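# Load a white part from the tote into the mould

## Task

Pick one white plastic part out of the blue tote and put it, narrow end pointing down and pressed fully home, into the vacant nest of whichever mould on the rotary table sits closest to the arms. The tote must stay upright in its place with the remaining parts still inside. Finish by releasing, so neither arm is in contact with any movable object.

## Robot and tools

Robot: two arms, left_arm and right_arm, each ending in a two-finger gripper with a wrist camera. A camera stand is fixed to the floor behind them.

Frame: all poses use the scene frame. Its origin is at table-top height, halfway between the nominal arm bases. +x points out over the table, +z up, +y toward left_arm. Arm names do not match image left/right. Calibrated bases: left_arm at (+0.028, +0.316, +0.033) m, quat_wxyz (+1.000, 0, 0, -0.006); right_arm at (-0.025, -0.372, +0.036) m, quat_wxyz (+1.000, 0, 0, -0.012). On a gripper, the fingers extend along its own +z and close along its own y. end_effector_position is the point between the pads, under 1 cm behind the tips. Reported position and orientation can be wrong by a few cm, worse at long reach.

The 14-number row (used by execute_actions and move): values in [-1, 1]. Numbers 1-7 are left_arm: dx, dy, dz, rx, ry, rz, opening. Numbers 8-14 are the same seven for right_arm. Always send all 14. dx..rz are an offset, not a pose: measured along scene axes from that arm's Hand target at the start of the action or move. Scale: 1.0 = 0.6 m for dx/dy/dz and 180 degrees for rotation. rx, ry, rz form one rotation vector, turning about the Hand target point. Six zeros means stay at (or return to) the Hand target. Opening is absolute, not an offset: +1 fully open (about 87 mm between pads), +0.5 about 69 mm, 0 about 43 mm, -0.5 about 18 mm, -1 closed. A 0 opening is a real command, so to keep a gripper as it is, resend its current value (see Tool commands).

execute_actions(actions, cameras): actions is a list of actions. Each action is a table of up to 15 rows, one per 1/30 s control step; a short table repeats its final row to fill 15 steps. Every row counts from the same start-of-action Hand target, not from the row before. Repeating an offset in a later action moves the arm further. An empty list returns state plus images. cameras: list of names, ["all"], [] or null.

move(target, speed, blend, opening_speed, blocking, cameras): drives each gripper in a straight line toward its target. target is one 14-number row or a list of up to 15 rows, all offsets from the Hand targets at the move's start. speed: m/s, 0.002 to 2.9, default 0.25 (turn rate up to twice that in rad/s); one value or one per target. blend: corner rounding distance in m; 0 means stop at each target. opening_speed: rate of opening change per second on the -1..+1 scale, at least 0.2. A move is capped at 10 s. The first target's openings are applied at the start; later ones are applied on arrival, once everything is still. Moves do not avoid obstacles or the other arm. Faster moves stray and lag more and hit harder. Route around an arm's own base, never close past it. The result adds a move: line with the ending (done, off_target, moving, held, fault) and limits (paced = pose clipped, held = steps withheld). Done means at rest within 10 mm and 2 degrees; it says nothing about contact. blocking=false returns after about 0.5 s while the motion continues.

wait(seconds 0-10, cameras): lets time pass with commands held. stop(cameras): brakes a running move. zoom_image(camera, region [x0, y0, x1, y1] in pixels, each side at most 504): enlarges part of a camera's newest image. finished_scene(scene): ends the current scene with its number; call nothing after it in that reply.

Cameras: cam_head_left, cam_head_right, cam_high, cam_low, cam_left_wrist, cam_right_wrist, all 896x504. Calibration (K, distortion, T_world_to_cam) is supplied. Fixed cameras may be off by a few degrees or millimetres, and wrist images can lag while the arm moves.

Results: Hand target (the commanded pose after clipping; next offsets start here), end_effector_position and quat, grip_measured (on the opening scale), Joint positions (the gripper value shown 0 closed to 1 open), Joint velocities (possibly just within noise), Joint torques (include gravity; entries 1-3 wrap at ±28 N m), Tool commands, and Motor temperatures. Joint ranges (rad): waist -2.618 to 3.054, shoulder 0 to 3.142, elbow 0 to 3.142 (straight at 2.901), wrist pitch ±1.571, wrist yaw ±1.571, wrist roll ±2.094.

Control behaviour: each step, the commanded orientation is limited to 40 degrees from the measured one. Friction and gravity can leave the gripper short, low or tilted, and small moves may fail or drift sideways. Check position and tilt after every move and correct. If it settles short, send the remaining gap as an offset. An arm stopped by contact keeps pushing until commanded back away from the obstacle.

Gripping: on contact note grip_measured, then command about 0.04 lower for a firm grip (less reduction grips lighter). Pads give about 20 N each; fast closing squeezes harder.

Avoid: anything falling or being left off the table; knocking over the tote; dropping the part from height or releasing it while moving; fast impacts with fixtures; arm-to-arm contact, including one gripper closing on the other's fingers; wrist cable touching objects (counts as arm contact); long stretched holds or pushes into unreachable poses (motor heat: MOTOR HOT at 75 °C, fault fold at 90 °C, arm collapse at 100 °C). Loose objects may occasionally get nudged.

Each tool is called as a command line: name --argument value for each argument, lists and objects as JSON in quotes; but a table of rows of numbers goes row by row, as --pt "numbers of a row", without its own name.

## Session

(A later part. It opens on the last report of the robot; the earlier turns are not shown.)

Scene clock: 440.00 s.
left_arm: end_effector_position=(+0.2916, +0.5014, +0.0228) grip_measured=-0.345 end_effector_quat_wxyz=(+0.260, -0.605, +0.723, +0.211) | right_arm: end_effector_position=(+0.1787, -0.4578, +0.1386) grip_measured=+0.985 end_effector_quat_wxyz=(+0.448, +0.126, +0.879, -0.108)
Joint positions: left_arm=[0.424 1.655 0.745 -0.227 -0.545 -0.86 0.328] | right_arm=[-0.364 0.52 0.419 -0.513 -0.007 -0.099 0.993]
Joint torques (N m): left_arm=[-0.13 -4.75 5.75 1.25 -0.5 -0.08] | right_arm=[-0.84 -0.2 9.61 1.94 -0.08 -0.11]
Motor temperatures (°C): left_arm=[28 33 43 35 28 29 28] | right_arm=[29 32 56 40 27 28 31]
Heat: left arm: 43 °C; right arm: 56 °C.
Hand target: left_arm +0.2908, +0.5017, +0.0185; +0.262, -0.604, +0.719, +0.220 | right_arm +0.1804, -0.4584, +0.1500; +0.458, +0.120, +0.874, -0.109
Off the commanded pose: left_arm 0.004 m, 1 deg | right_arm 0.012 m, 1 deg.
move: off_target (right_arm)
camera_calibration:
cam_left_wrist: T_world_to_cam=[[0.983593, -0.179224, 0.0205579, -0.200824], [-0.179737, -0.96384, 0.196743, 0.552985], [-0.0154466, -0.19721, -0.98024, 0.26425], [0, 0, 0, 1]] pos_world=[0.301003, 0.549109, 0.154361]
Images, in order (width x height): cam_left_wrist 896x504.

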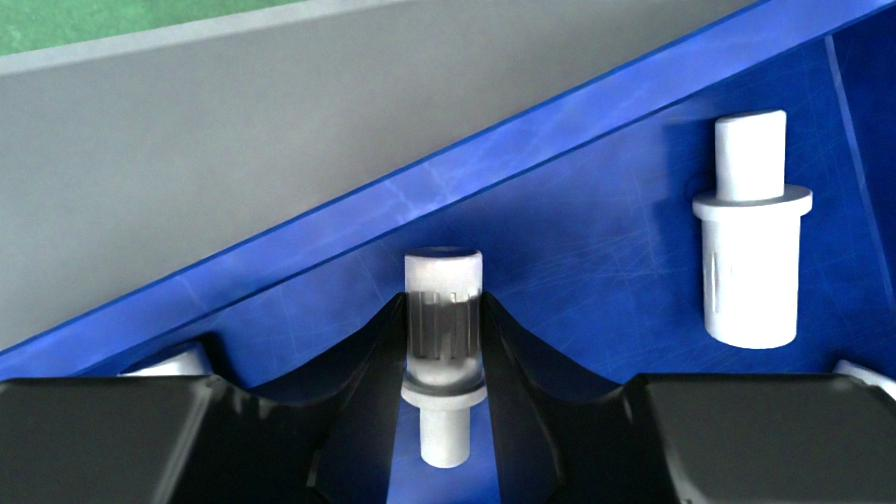

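move --pt "0 0 0.06 0 0 0 -0.5 0 0 0 0 0 0 1" --pt "0 0 0.35 0 0 0 -0.5 0 0 0 0 0 0 1" --speed '[0.04, 0.1]' --blend 0.02 --cameras '["cam_left_wrist", "cam_low"]'

Scene clock: 454.27 s.
left_arm: end_effector_position=(+0.2883, +0.5007, +0.2176) grip_measured=-0.345 end_effector_quat_wxyz=(+0.248, -0.604, +0.726, +0.216) | right_arm: end_effector_position=(+0.1787, -0.4578, +0.1386) grip_measured=+0.985 end_effector_quat_wxyz=(+0.448, +0.126, +0.879, -0.108)
Joint positions: left_arm=[0.424 1.473 1.393 -1.086 -0.55 -0.86 0.328] | right_arm=[-0.364 0.52 0.419 -0.513 -0.007 -0.099 0.993]
Joint torques (N m): left_arm=[-0.12 -5.93 10.26 0.89 -0.45 -0.08] | right_arm=[-0.84 -0.38 9.51 1.95 -0.05 -0.1]
Motor temperatures (°C): left_arm=[28 33 43 34 28 29 28] | right_arm=[29 32 56 40 27 28 31]
Heat: left arm: 43 °C; right arm: 56 °C.
Hand target: left_arm +0.2908, +0.5017, +0.2286; +0.262, -0.604, +0.720, +0.220 | right_arm +0.1804, -0.4584, +0.1500; +0.458, +0.120, +0.874, -0.109
Off the commanded pose: left_arm 0.011 m, 2 deg | right_arm 0.012 m, 1 deg.
move: off_target (left_arm, right_arm); blend cut to 0.0179 m at target 1
camera_calibration:
cam_left_wrist: T_world_to_cam=[[0.984214, -0.176918, -0.00485456, -0.197488], [-0.172004, -0.96262, 0.209232, 0.507813], [-0.0416899, -0.205094, -0.977854, 0.465985], [0, 0, 0, 1]] pos_world=[0.301143, 0.549463, 0.348456]
Images, in order (width x height): cam_low 896x504, cam_left_wrist 896x504.

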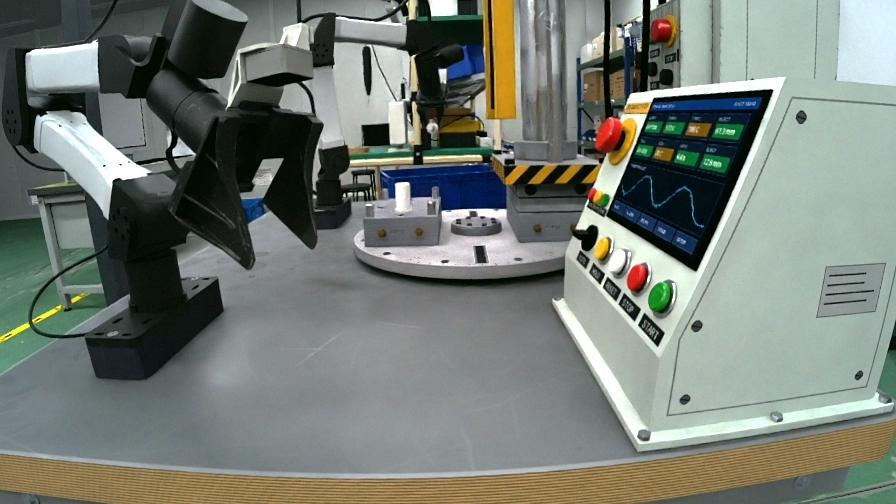

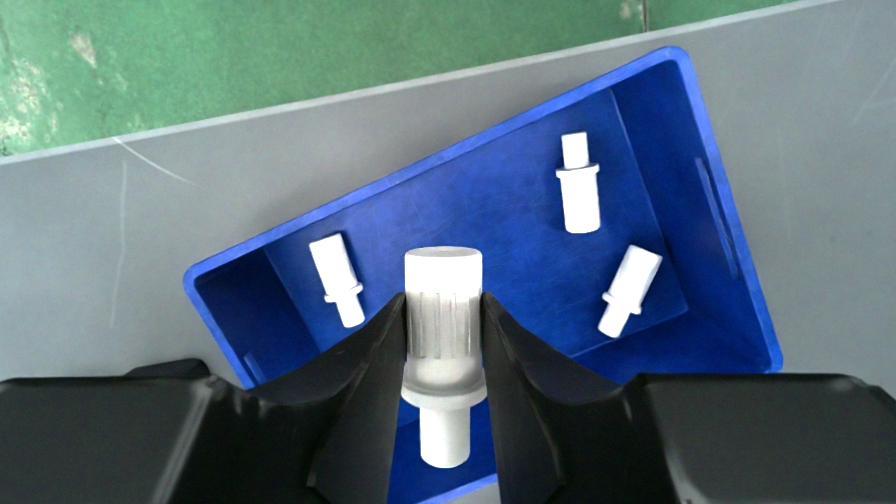

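move --pt "0.0653 -0.3028 0 0 0 -0.444 -0.5 0 0 0 0 0 0 1" --pt "-0.118 -0.6195 0 0 0 -0.694 -0.5 0 0 0 0 0 0 1" --pt "-0.368 -0.7195 0 0 0 -0.889 -0.5 0 0 0 0 0 0 1" --speed 0.2 --blend 0.05 --cameras '["cam_left_wrist", "cam_low", "cam_head_left"]'

Scene clock: 485.83 s.
left_arm: end_effector_position=(+0.0697, +0.0710, +0.2299) grip_measured=-0.345 end_effector_quat_wxyz=(+0.261, +0.605, +0.718, -0.224) | right_arm: end_effector_position=(+0.1787, -0.4578, +0.1386) grip_measured=+0.985 end_effector_quat_wxyz=(+0.448, +0.126, +0.879, -0.108)
Joint positions: left_arm=[-1.382 1.01 1.083 -0.942 0.01 0.003 0.328] | right_arm=[-0.364 0.52 0.419 -0.513 -0.007 -0.099 0.993]
Joint torques (N m): left_arm=[0.08 -1.59 7.94 1.54 -0.03 -0.06] | right_arm=[-0.84 -0.36 9.58 1.97 -0.06 -0.13]
Motor temperatures (°C): left_arm=[29 34 46 34 28 29 29] | right_arm=[29 32 57 40 27 28 31]
Heat: left arm: 46 °C; right arm: 57 °C.
Hand target: left_arm +0.0701, +0.0700, +0.2286; +0.262, +0.604, +0.720, -0.220 | right_arm +0.1804, -0.4584, +0.1500; +0.458, +0.120, +0.874, -0.109
Off the commanded pose: left_arm 0.002 m, 1 deg | right_arm 0.012 m, 1 deg.
move: off_target (right_arm)
camera_calibration:
cam_left_wrist: T_world_to_cam=[[-0.985809, -0.167141, 0.0156053, 0.0736366], [-0.161757, 0.970661, 0.177909, -0.0768024], [-0.0448834, 0.17286, -0.983923, 0.355663], [0, 0, 0, 1]] pos_world=[0.0761317, 0.0253768, 0.36246]
Images, in order (width x height): cam_head_left 896x504, cam_low 896x504, cam_left_wrist 896x504.

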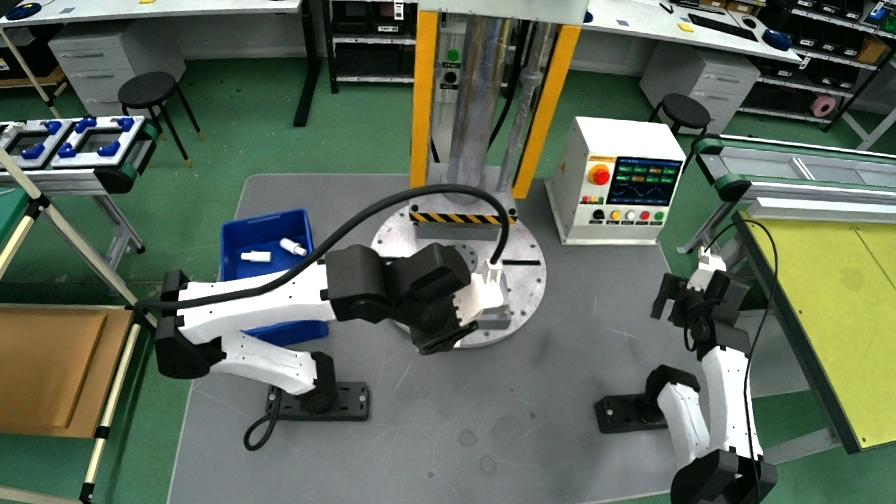

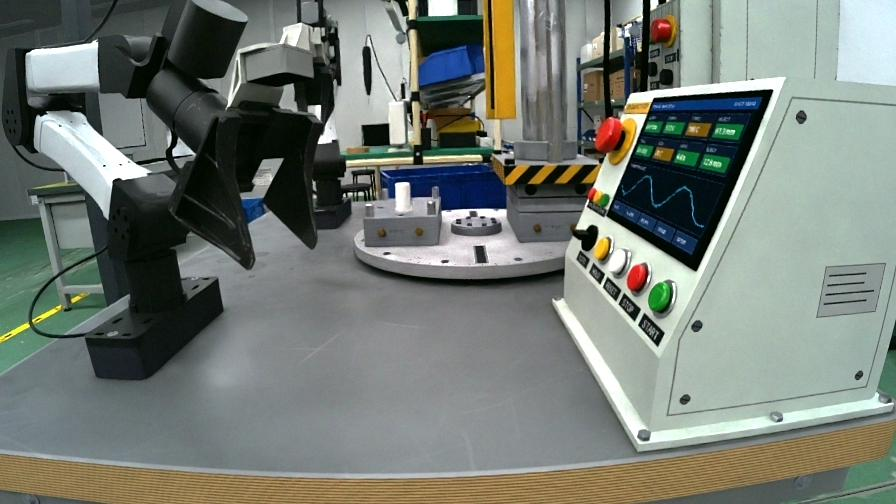

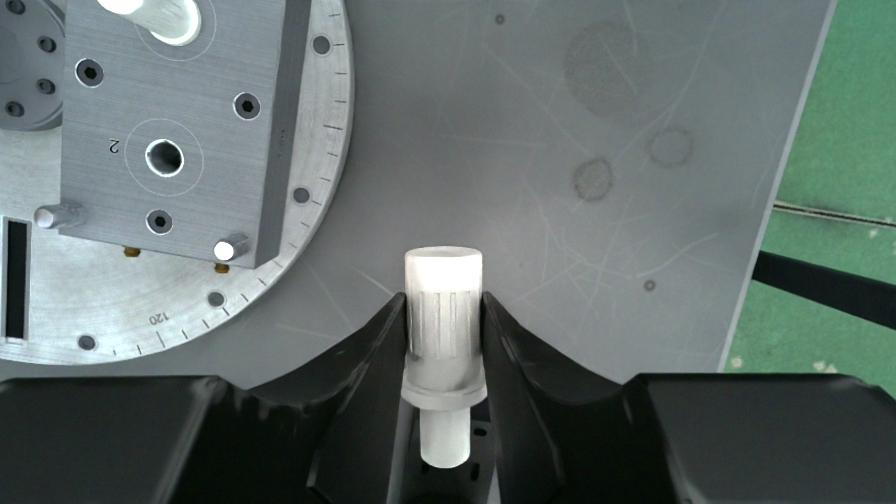

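zoom_image --camera "cam_left_wrist" --region '[0, 0, 360, 300]'

Scaled by 1.400 from the camera's 896x504 image, which has a finer 1280x720 frame.

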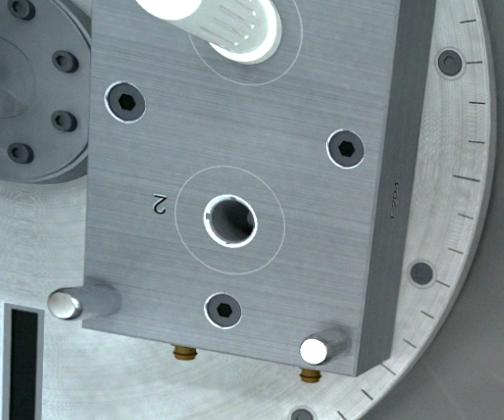

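move --pt "0 0 -0.28 0 0 0 -0.5 0 0 0 0 0 0 1" --pt "0 0 -0.33 0 0 0 -0.5 0 0 0 0 0 0 1" --speed '[0.1,0.04]' --blend 0.02 --cameras '["cam_left_wrist", "cam_low"]'

Scene clock: 621.10 s.
left_arm: end_effector_position=(+0.0695, +0.0721, +0.0322) grip_measured=-0.345 end_effector_quat_wxyz=(+0.256, +0.606, +0.720, -0.220) | right_arm: end_effector_position=(+0.1787, -0.4578, +0.1386) grip_measured=+0.985 end_effector_quat_wxyz=(+0.448, +0.126, +0.879, -0.108)
Joint positions: left_arm=[-1.382 1.13 0.332 -0.085 0.01 0.002 0.328] | right_arm=[-0.364 0.52 0.419 -0.513 -0.007 -0.099 0.993]
Joint torques (N m): left_arm=[0.09 -1.72 6.67 1.77 -0.03 -0.05] | right_arm=[-0.91 -0.17 9.48 1.97 -0.06 -0.11]
Motor temperatures (°C): left_arm=[28 30 47 35 27 29 30] | right_arm=[29 32 58 41 27 28 31]
Heat: left arm: 47 °C; right arm: 58 °C.
Hand target: left_arm +0.0701, +0.0700, +0.0305; +0.262, +0.604, +0.720, -0.220 | right_arm +0.1804, -0.4584, +0.1500; +0.458, +0.120, +0.874, -0.109
Off the commanded pose: left_arm 0.003 m, 1 deg | right_arm 0.012 m, 1 deg.
move: off_target (right_arm); blend cut to 0.015 m at target 1
camera_calibration:
cam_left_wrist: T_world_to_cam=[[-0.98558, -0.168429, 0.0162504, 0.0768162], [-0.162267, 0.967995, 0.191454, -0.0429732], [-0.0479766, 0.186056, -0.981367, 0.160063], [0, 0, 0, 1]] pos_world=[0.0764146, 0.0247553, 0.16406]
Images, in order (width x height): cam_low 896x504, cam_left_wrist 896x504.

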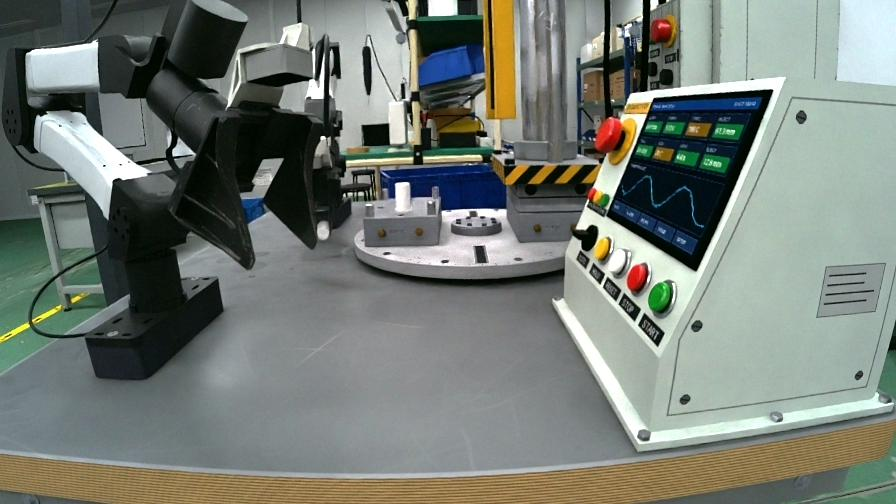

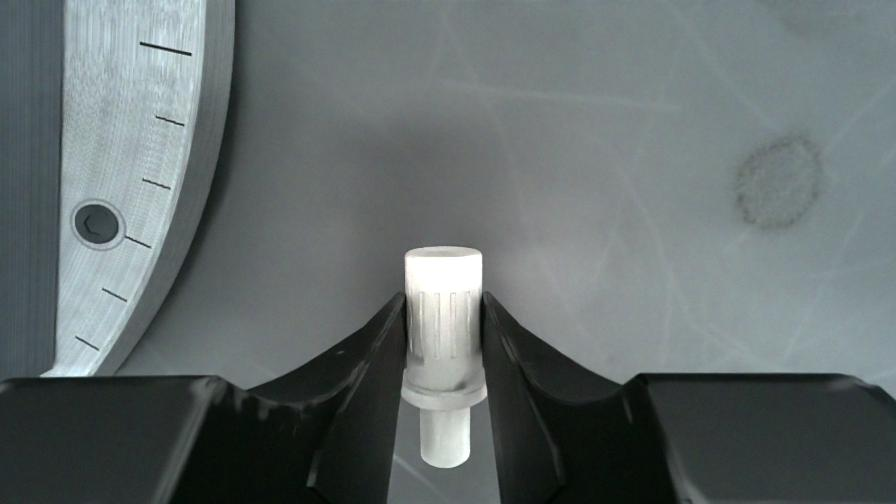

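move --target '[0,0,-0.0117,0,0,0,-0.5,0,0,0,0,0,0,1]' --speed 0.02 --cameras '[]'

move --target '[0,0,-0.005,0,0,0,-0.5,0,0,0,0,0,0,1]' --speed 0.015 --cameras '["cam_left_wrist"]'

Scene clock: 626.97 s.
left_arm: end_effector_position=(+0.0695, +0.0720, +0.0252) grip_measured=-0.345 end_effector_quat_wxyz=(+0.256, +0.606, +0.720, -0.220) | right_arm: end_effector_position=(+0.1787, -0.4578, +0.1386) grip_measured=+0.985 end_effector_quat_wxyz=(+0.448, +0.126, +0.879, -0.108)
Joint positions: left_arm=[-1.382 1.159 0.313 -0.037 0.01 0.002 0.328] | right_arm=[-0.364 0.52 0.419 -0.513 -0.007 -0.099 0.993]
Joint torques (N m): left_arm=[0.12 -1.81 6.46 1.77 -0.03 -0.05] | right_arm=[-0.95 -0.34 9.55 1.97 -0.07 -0.12]
Motor temperatures (°C): left_arm=[28 30 47 36 27 29 30] | right_arm=[29 32 58 41 27 28 31]
Heat: left arm: 47 °C; right arm: 58 °C.
Hand target: left_arm +0.0701, +0.0701, +0.0235; +0.262, +0.604, +0.720, -0.220 | right_arm +0.1804, -0.4584, +0.1500; +0.458, +0.120, +0.874, -0.109
Off the commanded pose: left_arm 0.003 m, 1 deg | right_arm 0.012 m, 1 deg.
move: off_target (right_arm)
No camera images: "cameras" was empty.

Scene clock: 627.90 s.
left_arm: end_effector_position=(+0.0695, +0.0721, +0.0220) grip_measured=-0.345 end_effector_quat_wxyz=(+0.256, +0.606, +0.720, -0.219) | right_arm: end_effector_position=(+0.1787, -0.4578, +0.1386) grip_measured=+0.985 end_effector_quat_wxyz=(+0.448, +0.126, +0.879, -0.108)
Joint positions: left_arm=[-1.382 1.172 0.305 -0.016 0.01 0.002 0.328] | right_arm=[-0.364 0.52 0.419 -0.513 -0.007 -0.099 0.993]
Joint torques (N m): left_arm=[0.1 -1.85 6.39 1.75 -0.02 -0.05] | right_arm=[-0.79 -0.24 9.5 1.94 -0.06 -0.09]
Motor temperatures (°C): left_arm=[28 30 47 36 27 29 30] | right_arm=[29 32 58 41 27 28 31]
Heat: left arm: 47 °C; right arm: 58 °C.
Hand target: left_arm +0.0701, +0.0701, +0.0205; +0.262, +0.604, +0.720, -0.220 | right_arm +0.1804, -0.4584, +0.1500; +0.458, +0.120, +0.874, -0.109
Off the commanded pose: left_arm 0.003 m, 1 deg | right_arm 0.012 m, 1 deg.
move: off_target (right_arm)
camera_calibration:
cam_left_wrist: T_world_to_cam=[[-0.985527, -0.168718, 0.0164752, 0.0769154], [-0.162472, 0.967813, 0.192202, -0.040926], [-0.0483728, 0.186743, -0.981217, 0.15008], [0, 0, 0, 1]] pos_world=[0.0764126, 0.0245593, 0.15386]
Images, in order (width x height): cam_left_wrist 896x504.

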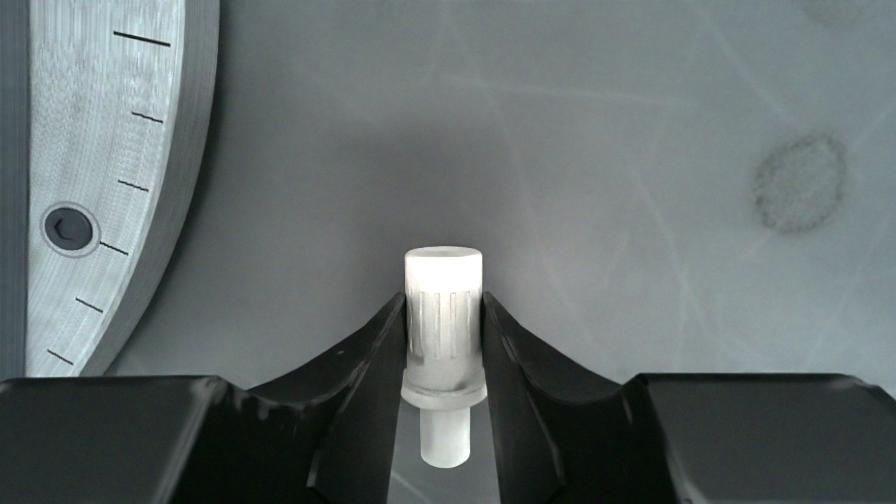

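move --target '[0,0,-0.005,0,0,0,-0.5,0,0,0,0,0,0,1]' --speed 0.015 --cameras '[]'

move --target '[0,0,-0.005,0,0,0,-0.5,0,0,0,0,0,0,1]' --speed 0.01 --cameras '[]'

Scene clock: 631.97 s.
left_arm: end_effector_position=(+0.0697, +0.0712, +0.0197) grip_measured=-0.345 end_effector_quat_wxyz=(+0.256, +0.606, +0.720, -0.220) | right_arm: end_effector_position=(+0.1787, -0.4578, +0.1386) grip_measured=+0.985 end_effector_quat_wxyz=(+0.448, +0.126, +0.879, -0.108)
Joint positions: left_arm=[-1.382 1.185 0.298 0.006 0.01 0.002 0.328] | right_arm=[-0.364 0.52 0.419 -0.513 -0.007 -0.099 0.993]
Joint torques (N m): left_arm=[0.09 -1.92 6.17 1.75 -0.02 -0.04] | right_arm=[-0.9 -0.34 9.57 1.97 -0.04 -0.12]
Motor temperatures (°C): left_arm=[28 30 46 36 27 29 30] | right_arm=[29 32 58 41 27 28 31]
Heat: left arm: 46 °C; right arm: 58 °C.
Hand target: left_arm +0.0701, +0.0701, +0.0175; +0.262, +0.604, +0.720, -0.220 | right_arm +0.1804, -0.4584, +0.1500; +0.458, +0.120, +0.874, -0.109
Off the commanded pose: left_arm 0.003 m, 1 deg | right_arm 0.012 m, 1 deg.
move: off_target (right_arm)
No camera images: "cameras" was empty.

Scene clock: 632.83 s.
left_arm: end_effector_position=(+0.0703, +0.0676, +0.0198) grip_measured=-0.345 end_effector_quat_wxyz=(+0.262, +0.604, +0.718, -0.225) | right_arm: end_effector_position=(+0.1787, -0.4578, +0.1386) grip_measured=+0.985 end_effector_quat_wxyz=(+0.448, +0.126, +0.879, -0.108)
Joint positions: left_arm=[-1.382 1.195 0.293 0.036 0.01 0.002 0.328] | right_arm=[-0.364 0.52 0.419 -0.513 -0.007 -0.099 0.993]
Joint torques (N m): left_arm=[0.1 -1.68 5.83 1.67 -0.03 -0.05] | right_arm=[-0.94 -0.27 9.48 1.97 -0.08 -0.11]
Motor temperatures (°C): left_arm=[28 30 46 36 27 29 30] | right_arm=[29 32 58 41 27 28 31]
Heat: left arm: 46 °C; right arm: 58 °C.
Hand target: left_arm +0.0701, +0.0700, +0.0145; +0.262, +0.604, +0.720, -0.220 | right_arm +0.1804, -0.4584, +0.1500; +0.458, +0.120, +0.874, -0.109
Off the commanded pose: left_arm 0.006 m, 1 deg | right_arm 0.012 m, 1 deg.
move: off_target (right_arm)
No camera images: "cameras" was empty.

move --target '[0,0,0.005,0,0,0,-0.5,0,0,0,0,0,0,1]' --speed 0.01 --cameras '["cam_left_wrist", "cam_low"]'

zoom_image --camera "cam_left_wrist" --region '[340, 220, 560, 480]'

Scene clock: 643.57 s.
left_arm: end_effector_position=(+0.0703, +0.0676, +0.0198) grip_measured=-0.345 end_effector_quat_wxyz=(+0.262, +0.604, +0.718, -0.225) | right_arm: end_effector_position=(+0.1787, -0.4578, +0.1386) grip_measured=+0.985 end_effector_quat_wxyz=(+0.448, +0.126, +0.879, -0.108)
Joint positions: left_arm=[-1.382 1.195 0.293 0.037 0.01 0.002 0.328] | right_arm=[-0.364 0.52 0.419 -0.513 -0.007 -0.099 0.993]
Joint torques (N m): left_arm=[0.1 -2.58 6.57 1.5 -0.03 -0.05] | right_arm=[-0.85 -0.28 9.5 1.95 -0.06 -0.11]
Motor temperatures (°C): left_arm=[28 30 46 37 27 29 30] | right_arm=[29 32 58 41 27 28 31]
Heat: left arm: 46 °C; right arm: 58 °C.
Hand target: left_arm +0.0701, +0.0700, +0.0176; +0.262, +0.604, +0.720, -0.220 | right_arm +0.1804, -0.4584, +0.1500; +0.458, +0.120, +0.874, -0.109
Off the commanded pose: left_arm 0.003 m, 1 deg | right_arm 0.012 m, 1 deg.
move: off_target (right_arm)
camera_calibration:
cam_left_wrist: T_world_to_cam=[[-0.985583, -0.168397, 0.0163741, 0.0770252], [-0.16305, 0.971188, 0.173808, -0.0358735], [-0.0451711, 0.168632, -0.984643, 0.149787], [0, 0, 0, 1]] pos_world=[0.0768316, 0.0225517, 0.152461]
Images, in order (width x height): cam_low 896x504, cam_left_wrist 896x504.

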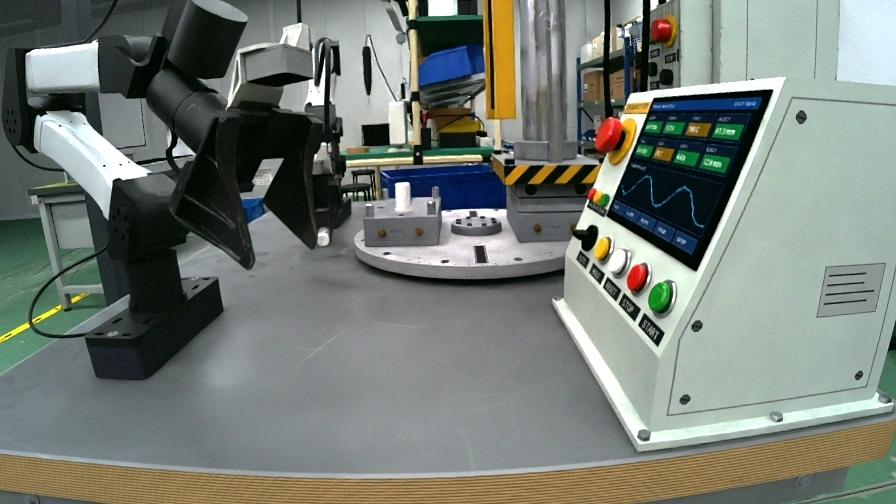

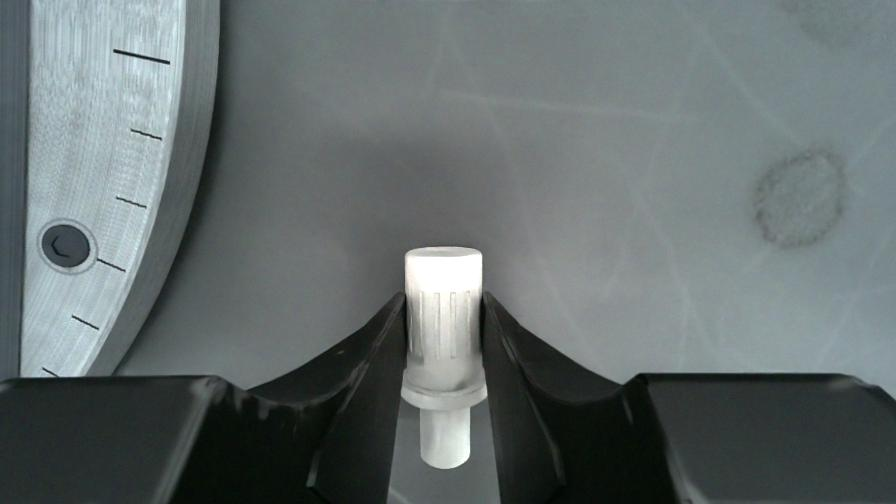

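Scaled by 1.938 from the camera's 896x504 image, which has a finer 1280x720 frame.

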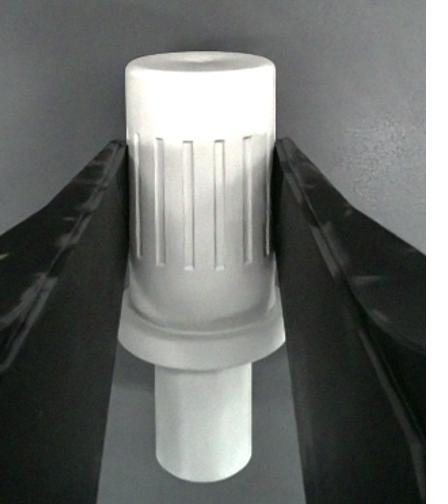

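move --target '[0,0,0,0,0,0,0.1,0,0,0,0,0,0,1]' --opening_speed 0.25 --cameras '["cam_left_wrist"]'

Scene clock: 652.40 s.
left_arm: end_effector_position=(+0.0703, +0.0678, +0.0197) grip_measured=+0.100 end_effector_quat_wxyz=(+0.262, +0.604, +0.718, -0.225) | right_arm: end_effector_position=(+0.1787, -0.4578, +0.1386) grip_measured=+0.985 end_effector_quat_wxyz=(+0.448, +0.126, +0.879, -0.108)
Joint positions: left_arm=[-1.382 1.195 0.293 0.036 0.01 0.002 0.55] | right_arm=[-0.364 0.52 0.419 -0.513 -0.007 -0.099 0.993]
Joint velocities: left_arm=[within noise] | right_arm=[-0.012 -0.046 0.002 0.051 0.007 -0.066 0.019]
Joint torques (N m): left_arm=[0.12 -2.58 6.57 1.5 -0.03 -0.05] | right_arm=[-0.85 -0.49 9.42 1.98 -0.05 -0.12]
Motor temperatures (°C): left_arm=[28 30 46 37 27 29 30] | right_arm=[29 32 59 41 27 28 31]
Heat: left arm: 46 °C; right arm: 59 °C.
Hand target: left_arm +0.0701, +0.0700, +0.0176; +0.262, +0.604, +0.720, -0.220 | right_arm +0.1804, -0.4584, +0.1500; +0.458, +0.120, +0.874, -0.109
Off the commanded pose: left_arm 0.003 m, 1 deg | right_arm 0.012 m, 1 deg.
move: off_target (right_arm)
camera_calibration:
cam_left_wrist: T_world_to_cam=[[-0.985579, -0.168433, 0.0162826, 0.0770434], [-0.16305, 0.97099, 0.17491, -0.0360085], [-0.045271, 0.169733, -0.98445, 0.149542], [0, 0, 0, 1]] pos_world=[0.076831, 0.0225583, 0.152261]
Images, in order (width x height): cam_left_wrist 896x504.

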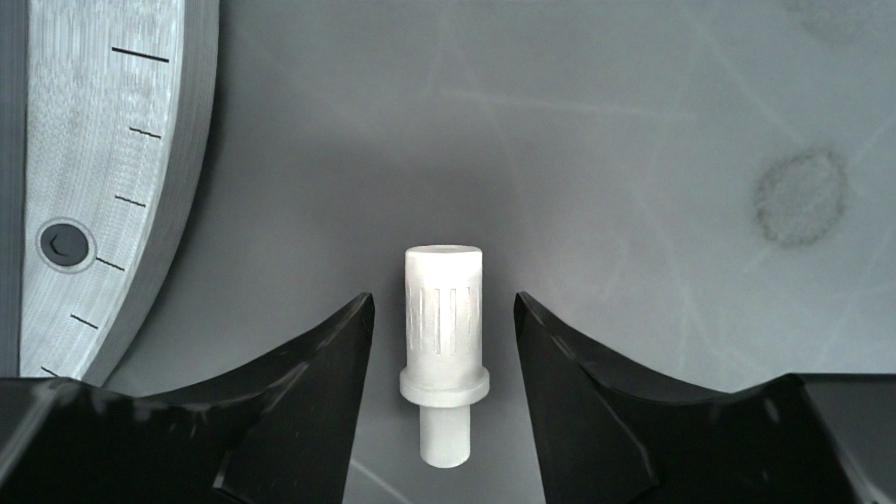

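move --target '[0,0,0.02,0.2572,0.0454,0,0.1,0,0,0,0,0,0,1]' --speed 0.15 --cameras '["cam_left_wrist"]'

Scene clock: 670.07 s.
left_arm: end_effector_position=(+0.0691, +0.0743, +0.0296) grip_measured=+0.100 end_effector_quat_wxyz=(-0.048, +0.641, +0.765, +0.034) | right_arm: end_effector_position=(+0.1787, -0.4578, +0.1386) grip_measured=+0.985 end_effector_quat_wxyz=(+0.448, +0.126, +0.879, -0.108)
Joint positions: left_arm=[-1.382 1.869 1.106 -0.925 0.01 0.001 0.55] | right_arm=[-0.364 0.52 0.419 -0.513 -0.007 -0.099 0.993]
Joint torques (N m): left_arm=[0.28 -5.86 8.5 0.04 0.02 -0.02] | right_arm=[-0.91 -0.31 9.47 1.96 -0.06 -0.13]
Motor temperatures (°C): left_arm=[28 31 46 37 27 29 29] | right_arm=[29 32 59 41 27 28 31]
Heat: left arm: 46 °C; right arm: 59 °C.
Hand target: left_arm +0.0701, +0.0701, +0.0295; -0.047, +0.641, +0.765, +0.039 | right_arm +0.1804, -0.4584, +0.1500; +0.458, +0.120, +0.874, -0.109
Off the commanded pose: left_arm 0.004 m, 1 deg | right_arm 0.012 m, 1 deg.
move: off_target (right_arm)
camera_calibration:
cam_left_wrist: T_world_to_cam=[[-0.982979, -0.182965, 0.016644, 0.0776449], [-0.0854822, 0.535675, 0.840086, -0.0370422], [-0.162622, 0.824364, -0.542197, 0.104629], [0, 0, 0, 1]] pos_world=[0.0901718, -0.0522036, 0.0865559]
Images, in order (width x height): cam_left_wrist 896x504.

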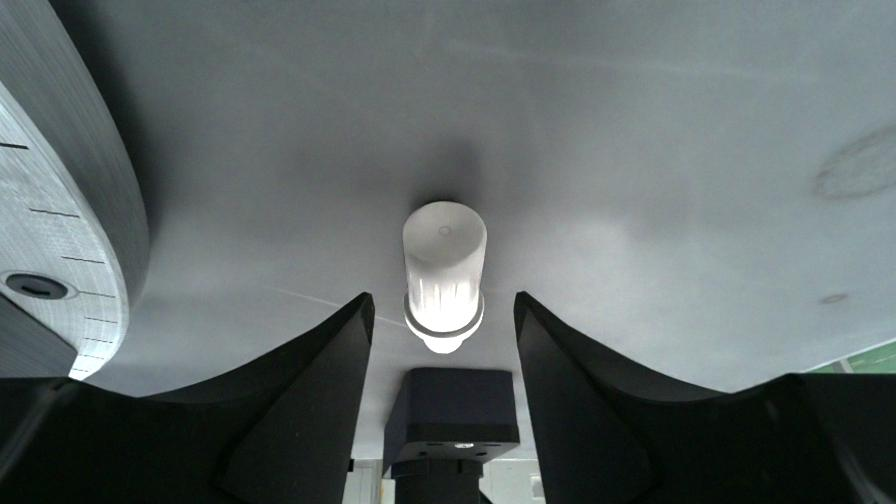

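move --target '[-0.002,-0.0133,-0.0133,0,0,0,0.1,0,0,0,0,0,0,1]' --speed 0.03 --cameras '["cam_left_wrist"]'

Scene clock: 686.67 s.
left_arm: end_effector_position=(+0.0682, +0.0710, +0.0236) grip_measured=+0.100 end_effector_quat_wxyz=(-0.055, +0.641, +0.765, +0.040) | right_arm: end_effector_position=(+0.1787, -0.4578, +0.1386) grip_measured=+0.985 end_effector_quat_wxyz=(+0.448, +0.126, +0.879, -0.108)
Joint positions: left_arm=[-1.387 1.909 1.127 -0.926 0.01 -0.003 0.55] | right_arm=[-0.364 0.52 0.419 -0.513 -0.007 -0.099 0.993]
Joint torques (N m): left_arm=[0.03 -6.08 8.29 0.18 0.03 -0.06] | right_arm=[-0.85 -0.27 9.47 1.95 -0.05 -0.05]
Motor temperatures (°C): left_arm=[28 31 47 35 27 29 29] | right_arm=[29 32 59 41 27 28 31]
Heat: left arm: 47 °C; right arm: 59 °C.
Hand target: left_arm +0.0688, +0.0620, +0.0215; -0.046, +0.641, +0.765, +0.039 | right_arm +0.1804, -0.4584, +0.1500; +0.458, +0.120, +0.874, -0.109
Off the commanded pose: left_arm 0.009 m, 1 deg | right_arm 0.012 m, 1 deg.
move: off_target (right_arm)
camera_calibration:
cam_left_wrist: T_world_to_cam=[[-0.983014, -0.182845, 0.0158675, 0.076369], [-0.0828801, 0.519389, 0.85051, -0.0295991], [-0.163753, 0.834747, -0.52572, 0.102861], [0, 0, 0, 1]] pos_world=[0.0894624, -0.0565259, 0.0780387]
Images, in order (width x height): cam_left_wrist 896x504.

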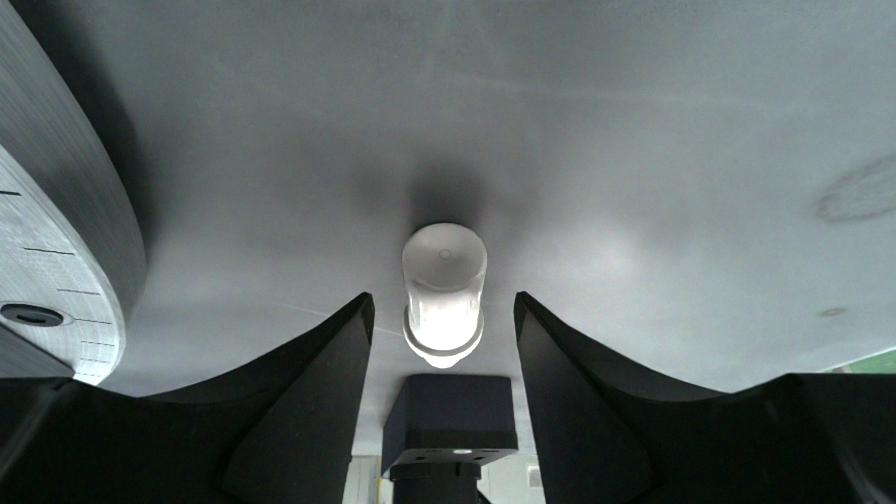

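move --target '[0.001,-0.01,-0.01,0,0,0,0.1,0,0,0,0,0,0,1]' --speed 0.03 --cameras '["cam_left_wrist"]'

Scene clock: 696.40 s.
left_arm: end_effector_position=(+0.0690, +0.0663, +0.0185) grip_measured=+0.100 end_effector_quat_wxyz=(-0.057, +0.640, +0.765, +0.042) | right_arm: end_effector_position=(+0.1787, -0.4578, +0.1386) grip_measured=+0.985 end_effector_quat_wxyz=(+0.448, +0.126, +0.879, -0.108)
Joint positions: left_arm=[-1.387 1.94 1.146 -0.918 0.01 -0.005 0.55] | right_arm=[-0.364 0.52 0.419 -0.513 -0.007 -0.099 0.993]
Joint torques (N m): left_arm=[-0.08 -6.23 8.38 0.23 0.03 -0.06] | right_arm=[-0.87 -0.39 9.68 1.96 -0.09 -0.09]
Motor temperatures (°C): left_arm=[28 32 47 34 27 29 29] | right_arm=[29 32 59 41 27 28 31]
Heat: left arm: 47 °C; right arm: 59 °C.
Hand target: left_arm +0.0694, +0.0560, +0.0155; -0.046, +0.641, +0.765, +0.039 | right_arm +0.1804, -0.4584, +0.1500; +0.458, +0.120, +0.874, -0.109
Off the commanded pose: left_arm 0.011 m, 1 deg | right_arm 0.012 m, 1 deg.
move: off_target (left_arm, right_arm)
camera_calibration:
cam_left_wrist: T_world_to_cam=[[-0.982732, -0.184378, 0.0156107, 0.0764229], [-0.0830844, 0.51507, 0.853112, -0.0224496], [-0.165335, 0.837083, -0.521495, 0.104126], [0, 0, 0, 1]] pos_world=[0.0904536, -0.0615079, 0.07226]
Images, in order (width x height): cam_left_wrist 896x504.

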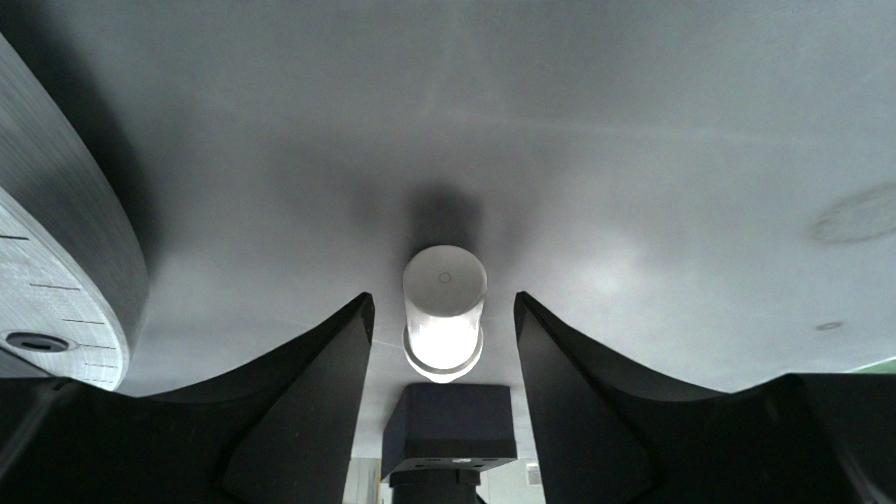

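move --target '[0,0.0015,-0.007,0,0,0,0.1,0,0,0,0,0,0,1]' --speed 0.02 --cameras '["cam_left_wrist"]'

Scene clock: 705.93 s.
left_arm: end_effector_position=(+0.0695, +0.0632, +0.0157) grip_measured=+0.100 end_effector_quat_wxyz=(-0.053, +0.640, +0.765, +0.039) | right_arm: end_effector_position=(+0.1787, -0.4578, +0.1386) grip_measured=+0.985 end_effector_quat_wxyz=(+0.448, +0.126, +0.879, -0.108)
Joint positions: left_arm=[-1.387 1.946 1.146 -0.902 0.01 -0.005 0.55] | right_arm=[-0.364 0.52 0.419 -0.513 -0.007 -0.099 0.993]
Joint torques (N m): left_arm=[-0.02 -6.32 7.16 0.23 0.03 -0.06] | right_arm=[-0.84 -0.23 9.61 1.92 -0.07 -0.11]
Motor temperatures (°C): left_arm=[28 33 47 33 27 29 29] | right_arm=[29 32 59 41 27 28 31]
Heat: left arm: 47 °C; right arm: 59 °C.
Hand target: left_arm +0.0694, +0.0570, +0.0113; -0.047, +0.641, +0.765, +0.039 | right_arm +0.1804, -0.4584, +0.1500; +0.458, +0.120, +0.874, -0.109
Off the commanded pose: left_arm 0.008 m, 1 deg | right_arm 0.012 m, 1 deg.
move: off_target (right_arm)
camera_calibration:
cam_left_wrist: T_world_to_cam=[[-0.982739, -0.184325, 0.0157391, 0.0763731], [-0.0845759, 0.523322, 0.847927, -0.0187619], [-0.164531, 0.83196, -0.529879, 0.105705], [0, 0, 0, 1]] pos_world=[0.0908599, -0.0640465, 0.0707177]
Images, in order (width x height): cam_left_wrist 896x504.

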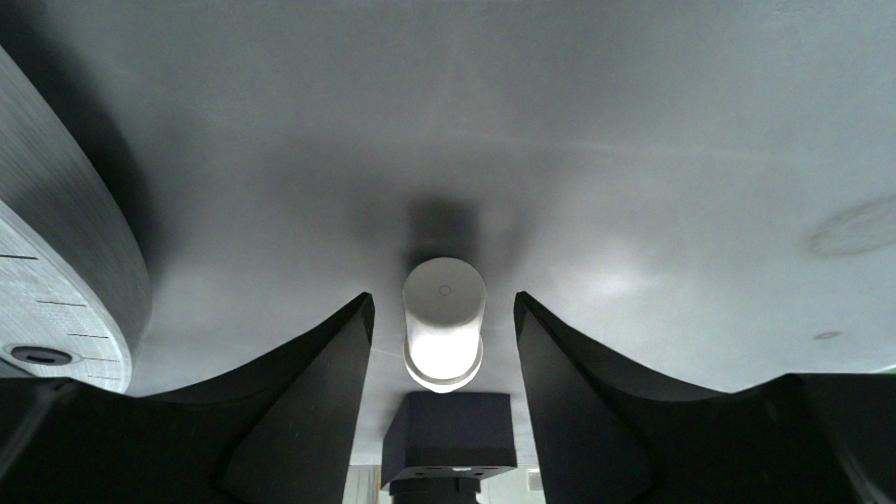

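move --target '[0,0.008,0.0,0,0,0,0.1,0,0,0,0,0,0,1]' --speed 0.02 --cameras '["cam_left_wrist"]'

Scene clock: 725.60 s.
left_arm: end_effector_position=(+0.0698, +0.0615, +0.0152) grip_measured=+0.100 end_effector_quat_wxyz=(-0.051, +0.640, +0.765, +0.036) | right_arm: end_effector_position=(+0.1787, -0.4578, +0.1386) grip_measured=+0.985 end_effector_quat_wxyz=(+0.448, +0.126, +0.879, -0.108)
Joint positions: left_arm=[-1.387 1.946 1.146 -0.894 0.01 -0.005 0.55] | right_arm=[-0.364 0.52 0.419 -0.513 -0.007 -0.099 0.993]
Joint torques (N m): left_arm=[0.16 -7.41 5.08 0.24 0.02 -0.03] | right_arm=[-0.81 -0.27 9.55 1.96 -0.06 -0.09]
Motor temperatures (°C): left_arm=[28 34 47 33 27 29 29] | right_arm=[29 32 59 41 27 28 31]
Heat: left arm: 47 °C; right arm: 59 °C.
Hand target: left_arm +0.0694, +0.0618, +0.0113; -0.047, +0.641, +0.765, +0.039 | right_arm +0.1804, -0.4584, +0.1500; +0.458, +0.120, +0.874, -0.109
Off the commanded pose: left_arm 0.004 m, 1 deg | right_arm 0.012 m, 1 deg.
move: off_target (right_arm)
camera_calibration:
cam_left_wrist: T_world_to_cam=[[-0.98277, -0.184149, 0.015865, 0.0763279], [-0.0855762, 0.529422, 0.844032, -0.0176797], [-0.163827, 0.828132, -0.536059, 0.107218], [0, 0, 0, 1]] pos_world=[0.091065, -0.0653753, 0.0711866]
Images, in order (width x height): cam_left_wrist 896x504.

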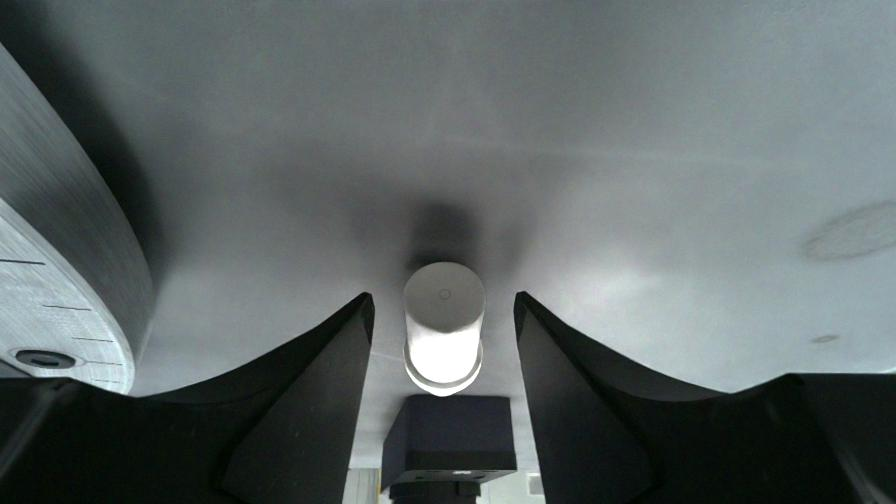

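move --pt "0 0.0205 0.025 0 0 0 0.1 0 0 0 0 0 0 1" --pt "0 0.018 0.008 0 0 0 0.1 0 0 0 0 0 0 1" --speed 0.03 --cameras '["cam_left_wrist"]'

Scene clock: 736.50 s.
left_arm: end_effector_position=(+0.0677, +0.0738, +0.0172) grip_measured=+0.100 end_effector_quat_wxyz=(-0.056, +0.640, +0.765, +0.041) | right_arm: end_effector_position=(+0.1787, -0.4578, +0.1386) grip_measured=+0.985 end_effector_quat_wxyz=(+0.448, +0.126, +0.879, -0.108)
Joint positions: left_arm=[-1.387 1.914 1.103 -0.898 0.01 -0.005 0.55] | right_arm=[-0.364 0.52 0.419 -0.513 -0.007 -0.099 0.993]
Joint torques (N m): left_arm=[0.66 -7.98 5.12 0.24 0.02 0.02] | right_arm=[-0.99 -0.23 9.5 1.96 -0.04 -0.09]
Motor temperatures (°C): left_arm=[28 34 46 32 27 29 29] | right_arm=[29 32 59 41 27 28 31]
Heat: left arm: 46 °C; right arm: 59 °C.
Hand target: left_arm +0.0694, +0.0726, +0.0161; -0.047, +0.641, +0.765, +0.039 | right_arm +0.1804, -0.4584, +0.1500; +0.458, +0.120, +0.874, -0.109
Off the commanded pose: left_arm 0.002 m, 1 deg | right_arm 0.012 m, 1 deg.
move: off_target (right_arm)
camera_calibration:
cam_left_wrist: T_world_to_cam=[[-0.982722, -0.184427, 0.0156323, 0.0764923], [-0.0837909, 0.518604, 0.850899, -0.0254659], [-0.165036, 0.834887, -0.525097, 0.0970652], [0, 0, 0, 1]] pos_world=[0.0890561, -0.0537245, 0.0714418]
Images, in order (width x height): cam_left_wrist 896x504.

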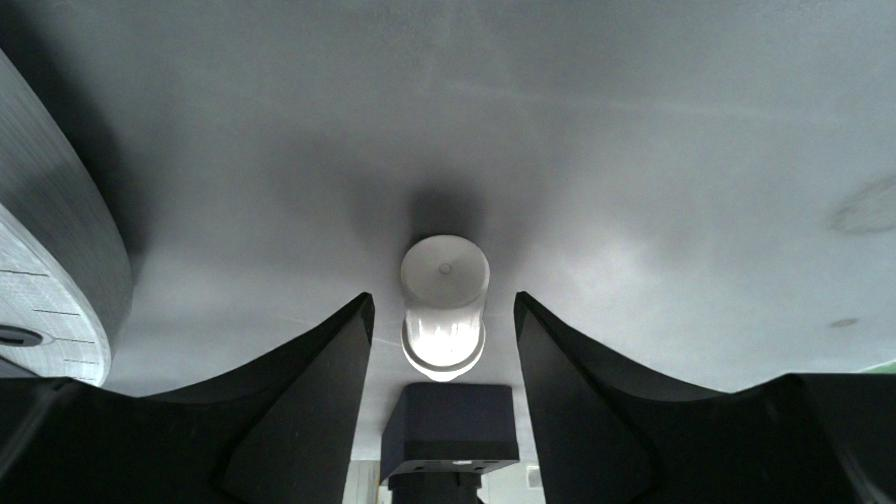

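move --target '[0,-0.0117,-0.002,0,0,0,0.1,0,0,0,0,0,0,1]' --speed 0.02 --cameras '[]'

Scene clock: 746.80 s.
left_arm: end_effector_position=(+0.0677, +0.0738, +0.0171) grip_measured=+0.100 end_effector_quat_wxyz=(-0.055, +0.640, +0.765, +0.041) | right_arm: end_effector_position=(+0.1787, -0.4578, +0.1386) grip_measured=+0.985 end_effector_quat_wxyz=(+0.448, +0.126, +0.879, -0.108)
Joint positions: left_arm=[-1.387 1.914 1.103 -0.898 0.01 -0.005 0.55] | right_arm=[-0.364 0.52 0.419 -0.513 -0.007 -0.099 0.993]
Joint torques (N m): left_arm=[0.34 -6.17 7.97 0.2 0.02 -0.01] | right_arm=[-0.83 -0.38 9.57 1.94 -0.05 -0.1]
Motor temperatures (°C): left_arm=[28 35 45 32 27 29 29] | right_arm=[29 32 59 41 27 28 31]
Heat: left arm: 45 °C; right arm: 59 °C.
Hand target: left_arm +0.0694, +0.0656, +0.0149; -0.047, +0.641, +0.765, +0.039 | right_arm +0.1804, -0.4584, +0.1500; +0.458, +0.120, +0.874, -0.109
Off the commanded pose: left_arm 0.009 m, 1 deg | right_arm 0.012 m, 1 deg.
move: off_target (right_arm)
No camera images: "cameras" was empty.

move --target '[0,-0.0067,-0.002,0,0,0,0.1,0,0,0,0,0,0,1]' --speed 0.02 --cameras '[]'

Scene clock: 750.40 s.
left_arm: end_effector_position=(+0.0683, +0.0703, +0.0162) grip_measured=+0.100 end_effector_quat_wxyz=(-0.055, +0.640, +0.765, +0.040) | right_arm: end_effector_position=(+0.1787, -0.4578, +0.1386) grip_measured=+0.985 end_effector_quat_wxyz=(+0.448, +0.126, +0.879, -0.108)
Joint positions: left_arm=[-1.387 1.926 1.117 -0.898 0.01 -0.005 0.55] | right_arm=[-0.364 0.52 0.419 -0.513 -0.007 -0.099 0.993]
Joint torques (N m): left_arm=[0.14 -6.11 8.2 0.17 0.02 -0.04] | right_arm=[-0.99 -0.35 9.48 1.97 -0.07 -0.11]
Motor temperatures (°C): left_arm=[28 35 44 32 27 29 29] | right_arm=[29 32 59 41 27 28 31]
Heat: left arm: 44 °C; right arm: 59 °C.
Hand target: left_arm +0.0694, +0.0616, +0.0137; -0.047, +0.641, +0.765, +0.039 | right_arm +0.1804, -0.4584, +0.1500; +0.458, +0.120, +0.874, -0.109
Off the commanded pose: left_arm 0.009 m, 1 deg | right_arm 0.012 m, 1 deg.
move: off_target (right_arm)
No camera images: "cameras" was empty.

move --target '[0,-0.0042,-0.002,0,0,0,0.1,0,0,0,0,0,0,1]' --speed 0.02 --cameras '["cam_left_wrist"]'

Scene clock: 755.07 s.
left_arm: end_effector_position=(+0.0687, +0.0681, +0.0150) grip_measured=+0.100 end_effector_quat_wxyz=(-0.055, +0.640, +0.765, +0.041) | right_arm: end_effector_position=(+0.1787, -0.4578, +0.1386) grip_measured=+0.985 end_effector_quat_wxyz=(+0.448, +0.126, +0.879, -0.108)
Joint positions: left_arm=[-1.387 1.937 1.127 -0.898 0.01 -0.005 0.55] | right_arm=[-0.364 0.52 0.419 -0.513 -0.007 -0.099 0.993]
Joint torques (N m): left_arm=[0.08 -6.16 8.16 0.18 0.02 -0.04] | right_arm=[-0.92 -0.36 9.58 1.97 -0.06 -0.11]
Motor temperatures (°C): left_arm=[28 35 45 32 27 29 29] | right_arm=[29 32 59 41 27 28 31]
Heat: left arm: 45 °C; right arm: 59 °C.
Hand target: left_arm +0.0694, +0.0591, +0.0125; -0.047, +0.641, +0.765, +0.039 | right_arm +0.1804, -0.4584, +0.1500; +0.458, +0.120, +0.874, -0.109
Off the commanded pose: left_arm 0.009 m, 1 deg | right_arm 0.012 m, 1 deg.
move: off_target (right_arm)
camera_calibration:
cam_left_wrist: T_world_to_cam=[[-0.982738, -0.184341, 0.0156478, 0.0764624], [-0.0837933, 0.518921, 0.850705, -0.0206046], [-0.16494, 0.834709, -0.52541, 0.100889], [0, 0, 0, 1]] pos_world=[0.0900567, -0.0594259, 0.0693402]
Images, in order (width x height): cam_left_wrist 896x504.

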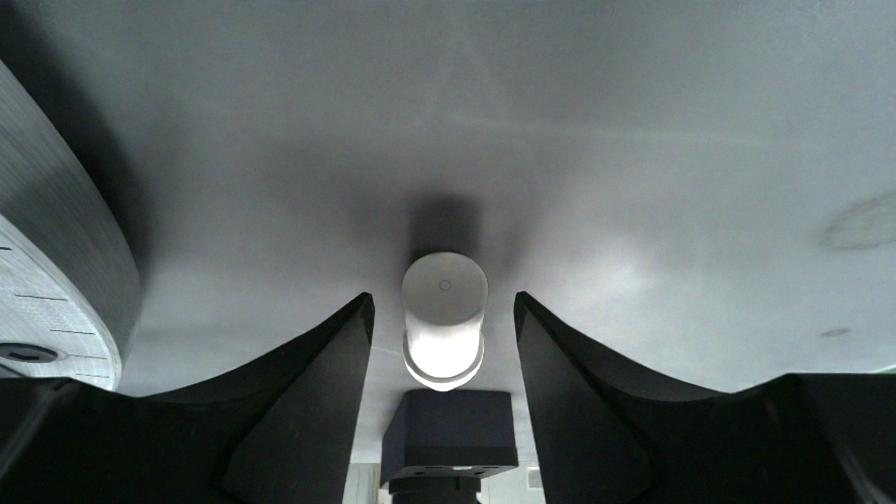

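move --target '[0,0,0,0,0,0,-0.5,0,0,0,0,0,0,1]' --opening_speed 0.3 --cameras '["cam_left_wrist"]'

zoom_image --camera "cam_left_wrist" --region '[340, 220, 560, 480]'

Scene clock: 761.93 s.
left_arm: end_effector_position=(+0.0687, +0.0681, +0.0150) grip_measured=-0.343 end_effector_quat_wxyz=(-0.055, +0.640, +0.765, +0.041) | right_arm: end_effector_position=(+0.1787, -0.4578, +0.1386) grip_measured=+0.985 end_effector_quat_wxyz=(+0.448, +0.126, +0.879, -0.108)
Joint positions: left_arm=[-1.387 1.937 1.127 -0.898 0.01 -0.005 0.329] | right_arm=[-0.364 0.52 0.419 -0.513 -0.007 -0.099 0.993]
Joint torques (N m): left_arm=[0.03 -6.17 8.18 0.2 0.03 -0.05] | right_arm=[-0.83 -0.31 9.51 1.95 -0.04 -0.11]
Motor temperatures (°C): left_arm=[28 35 45 32 27 29 29] | right_arm=[29 32 59 41 27 28 31]
Heat: left arm: 45 °C; right arm: 59 °C.
Hand target: left_arm +0.0694, +0.0592, +0.0125; -0.047, +0.641, +0.765, +0.040 | right_arm +0.1804, -0.4584, +0.1500; +0.458, +0.120, +0.874, -0.109
Off the commanded pose: left_arm 0.009 m, 1 deg | right_arm 0.012 m, 1 deg.
move: off_target (right_arm)
camera_calibration:
cam_left_wrist: T_world_to_cam=[[-0.982738, -0.184341, 0.0156478, 0.0764624], [-0.0837933, 0.518921, 0.850705, -0.0206046], [-0.16494, 0.834709, -0.52541, 0.100889], [0, 0, 0, 1]] pos_world=[0.0900567, -0.0594259, 0.0693402]
Images, in order (width x height): cam_left_wrist 896x504.

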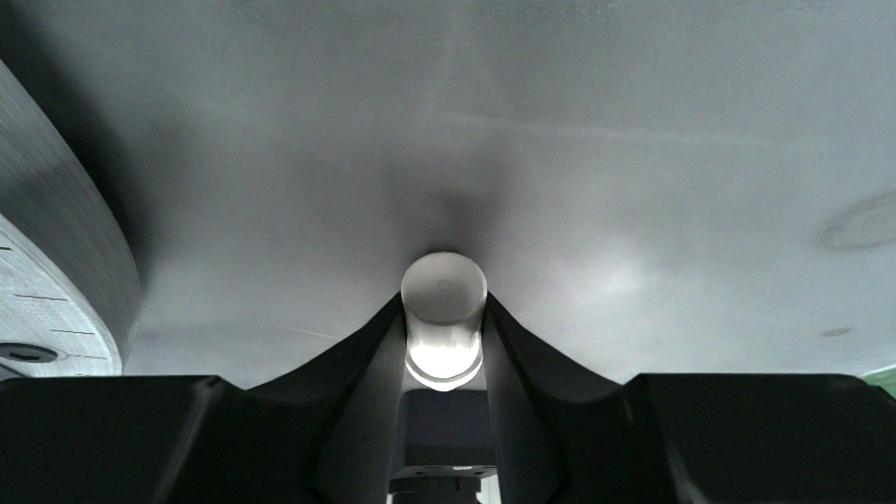

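Scaled by 1.938 from the camera's 896x504 image, which has a finer 1280x720 frame.

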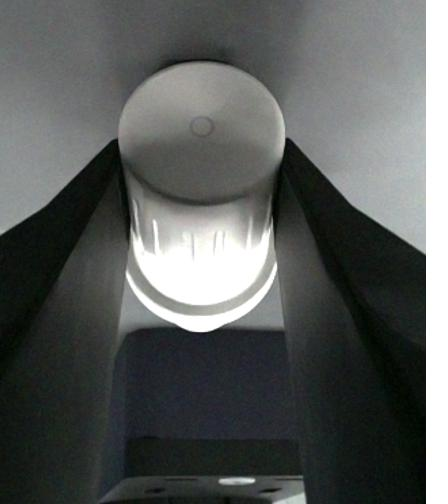

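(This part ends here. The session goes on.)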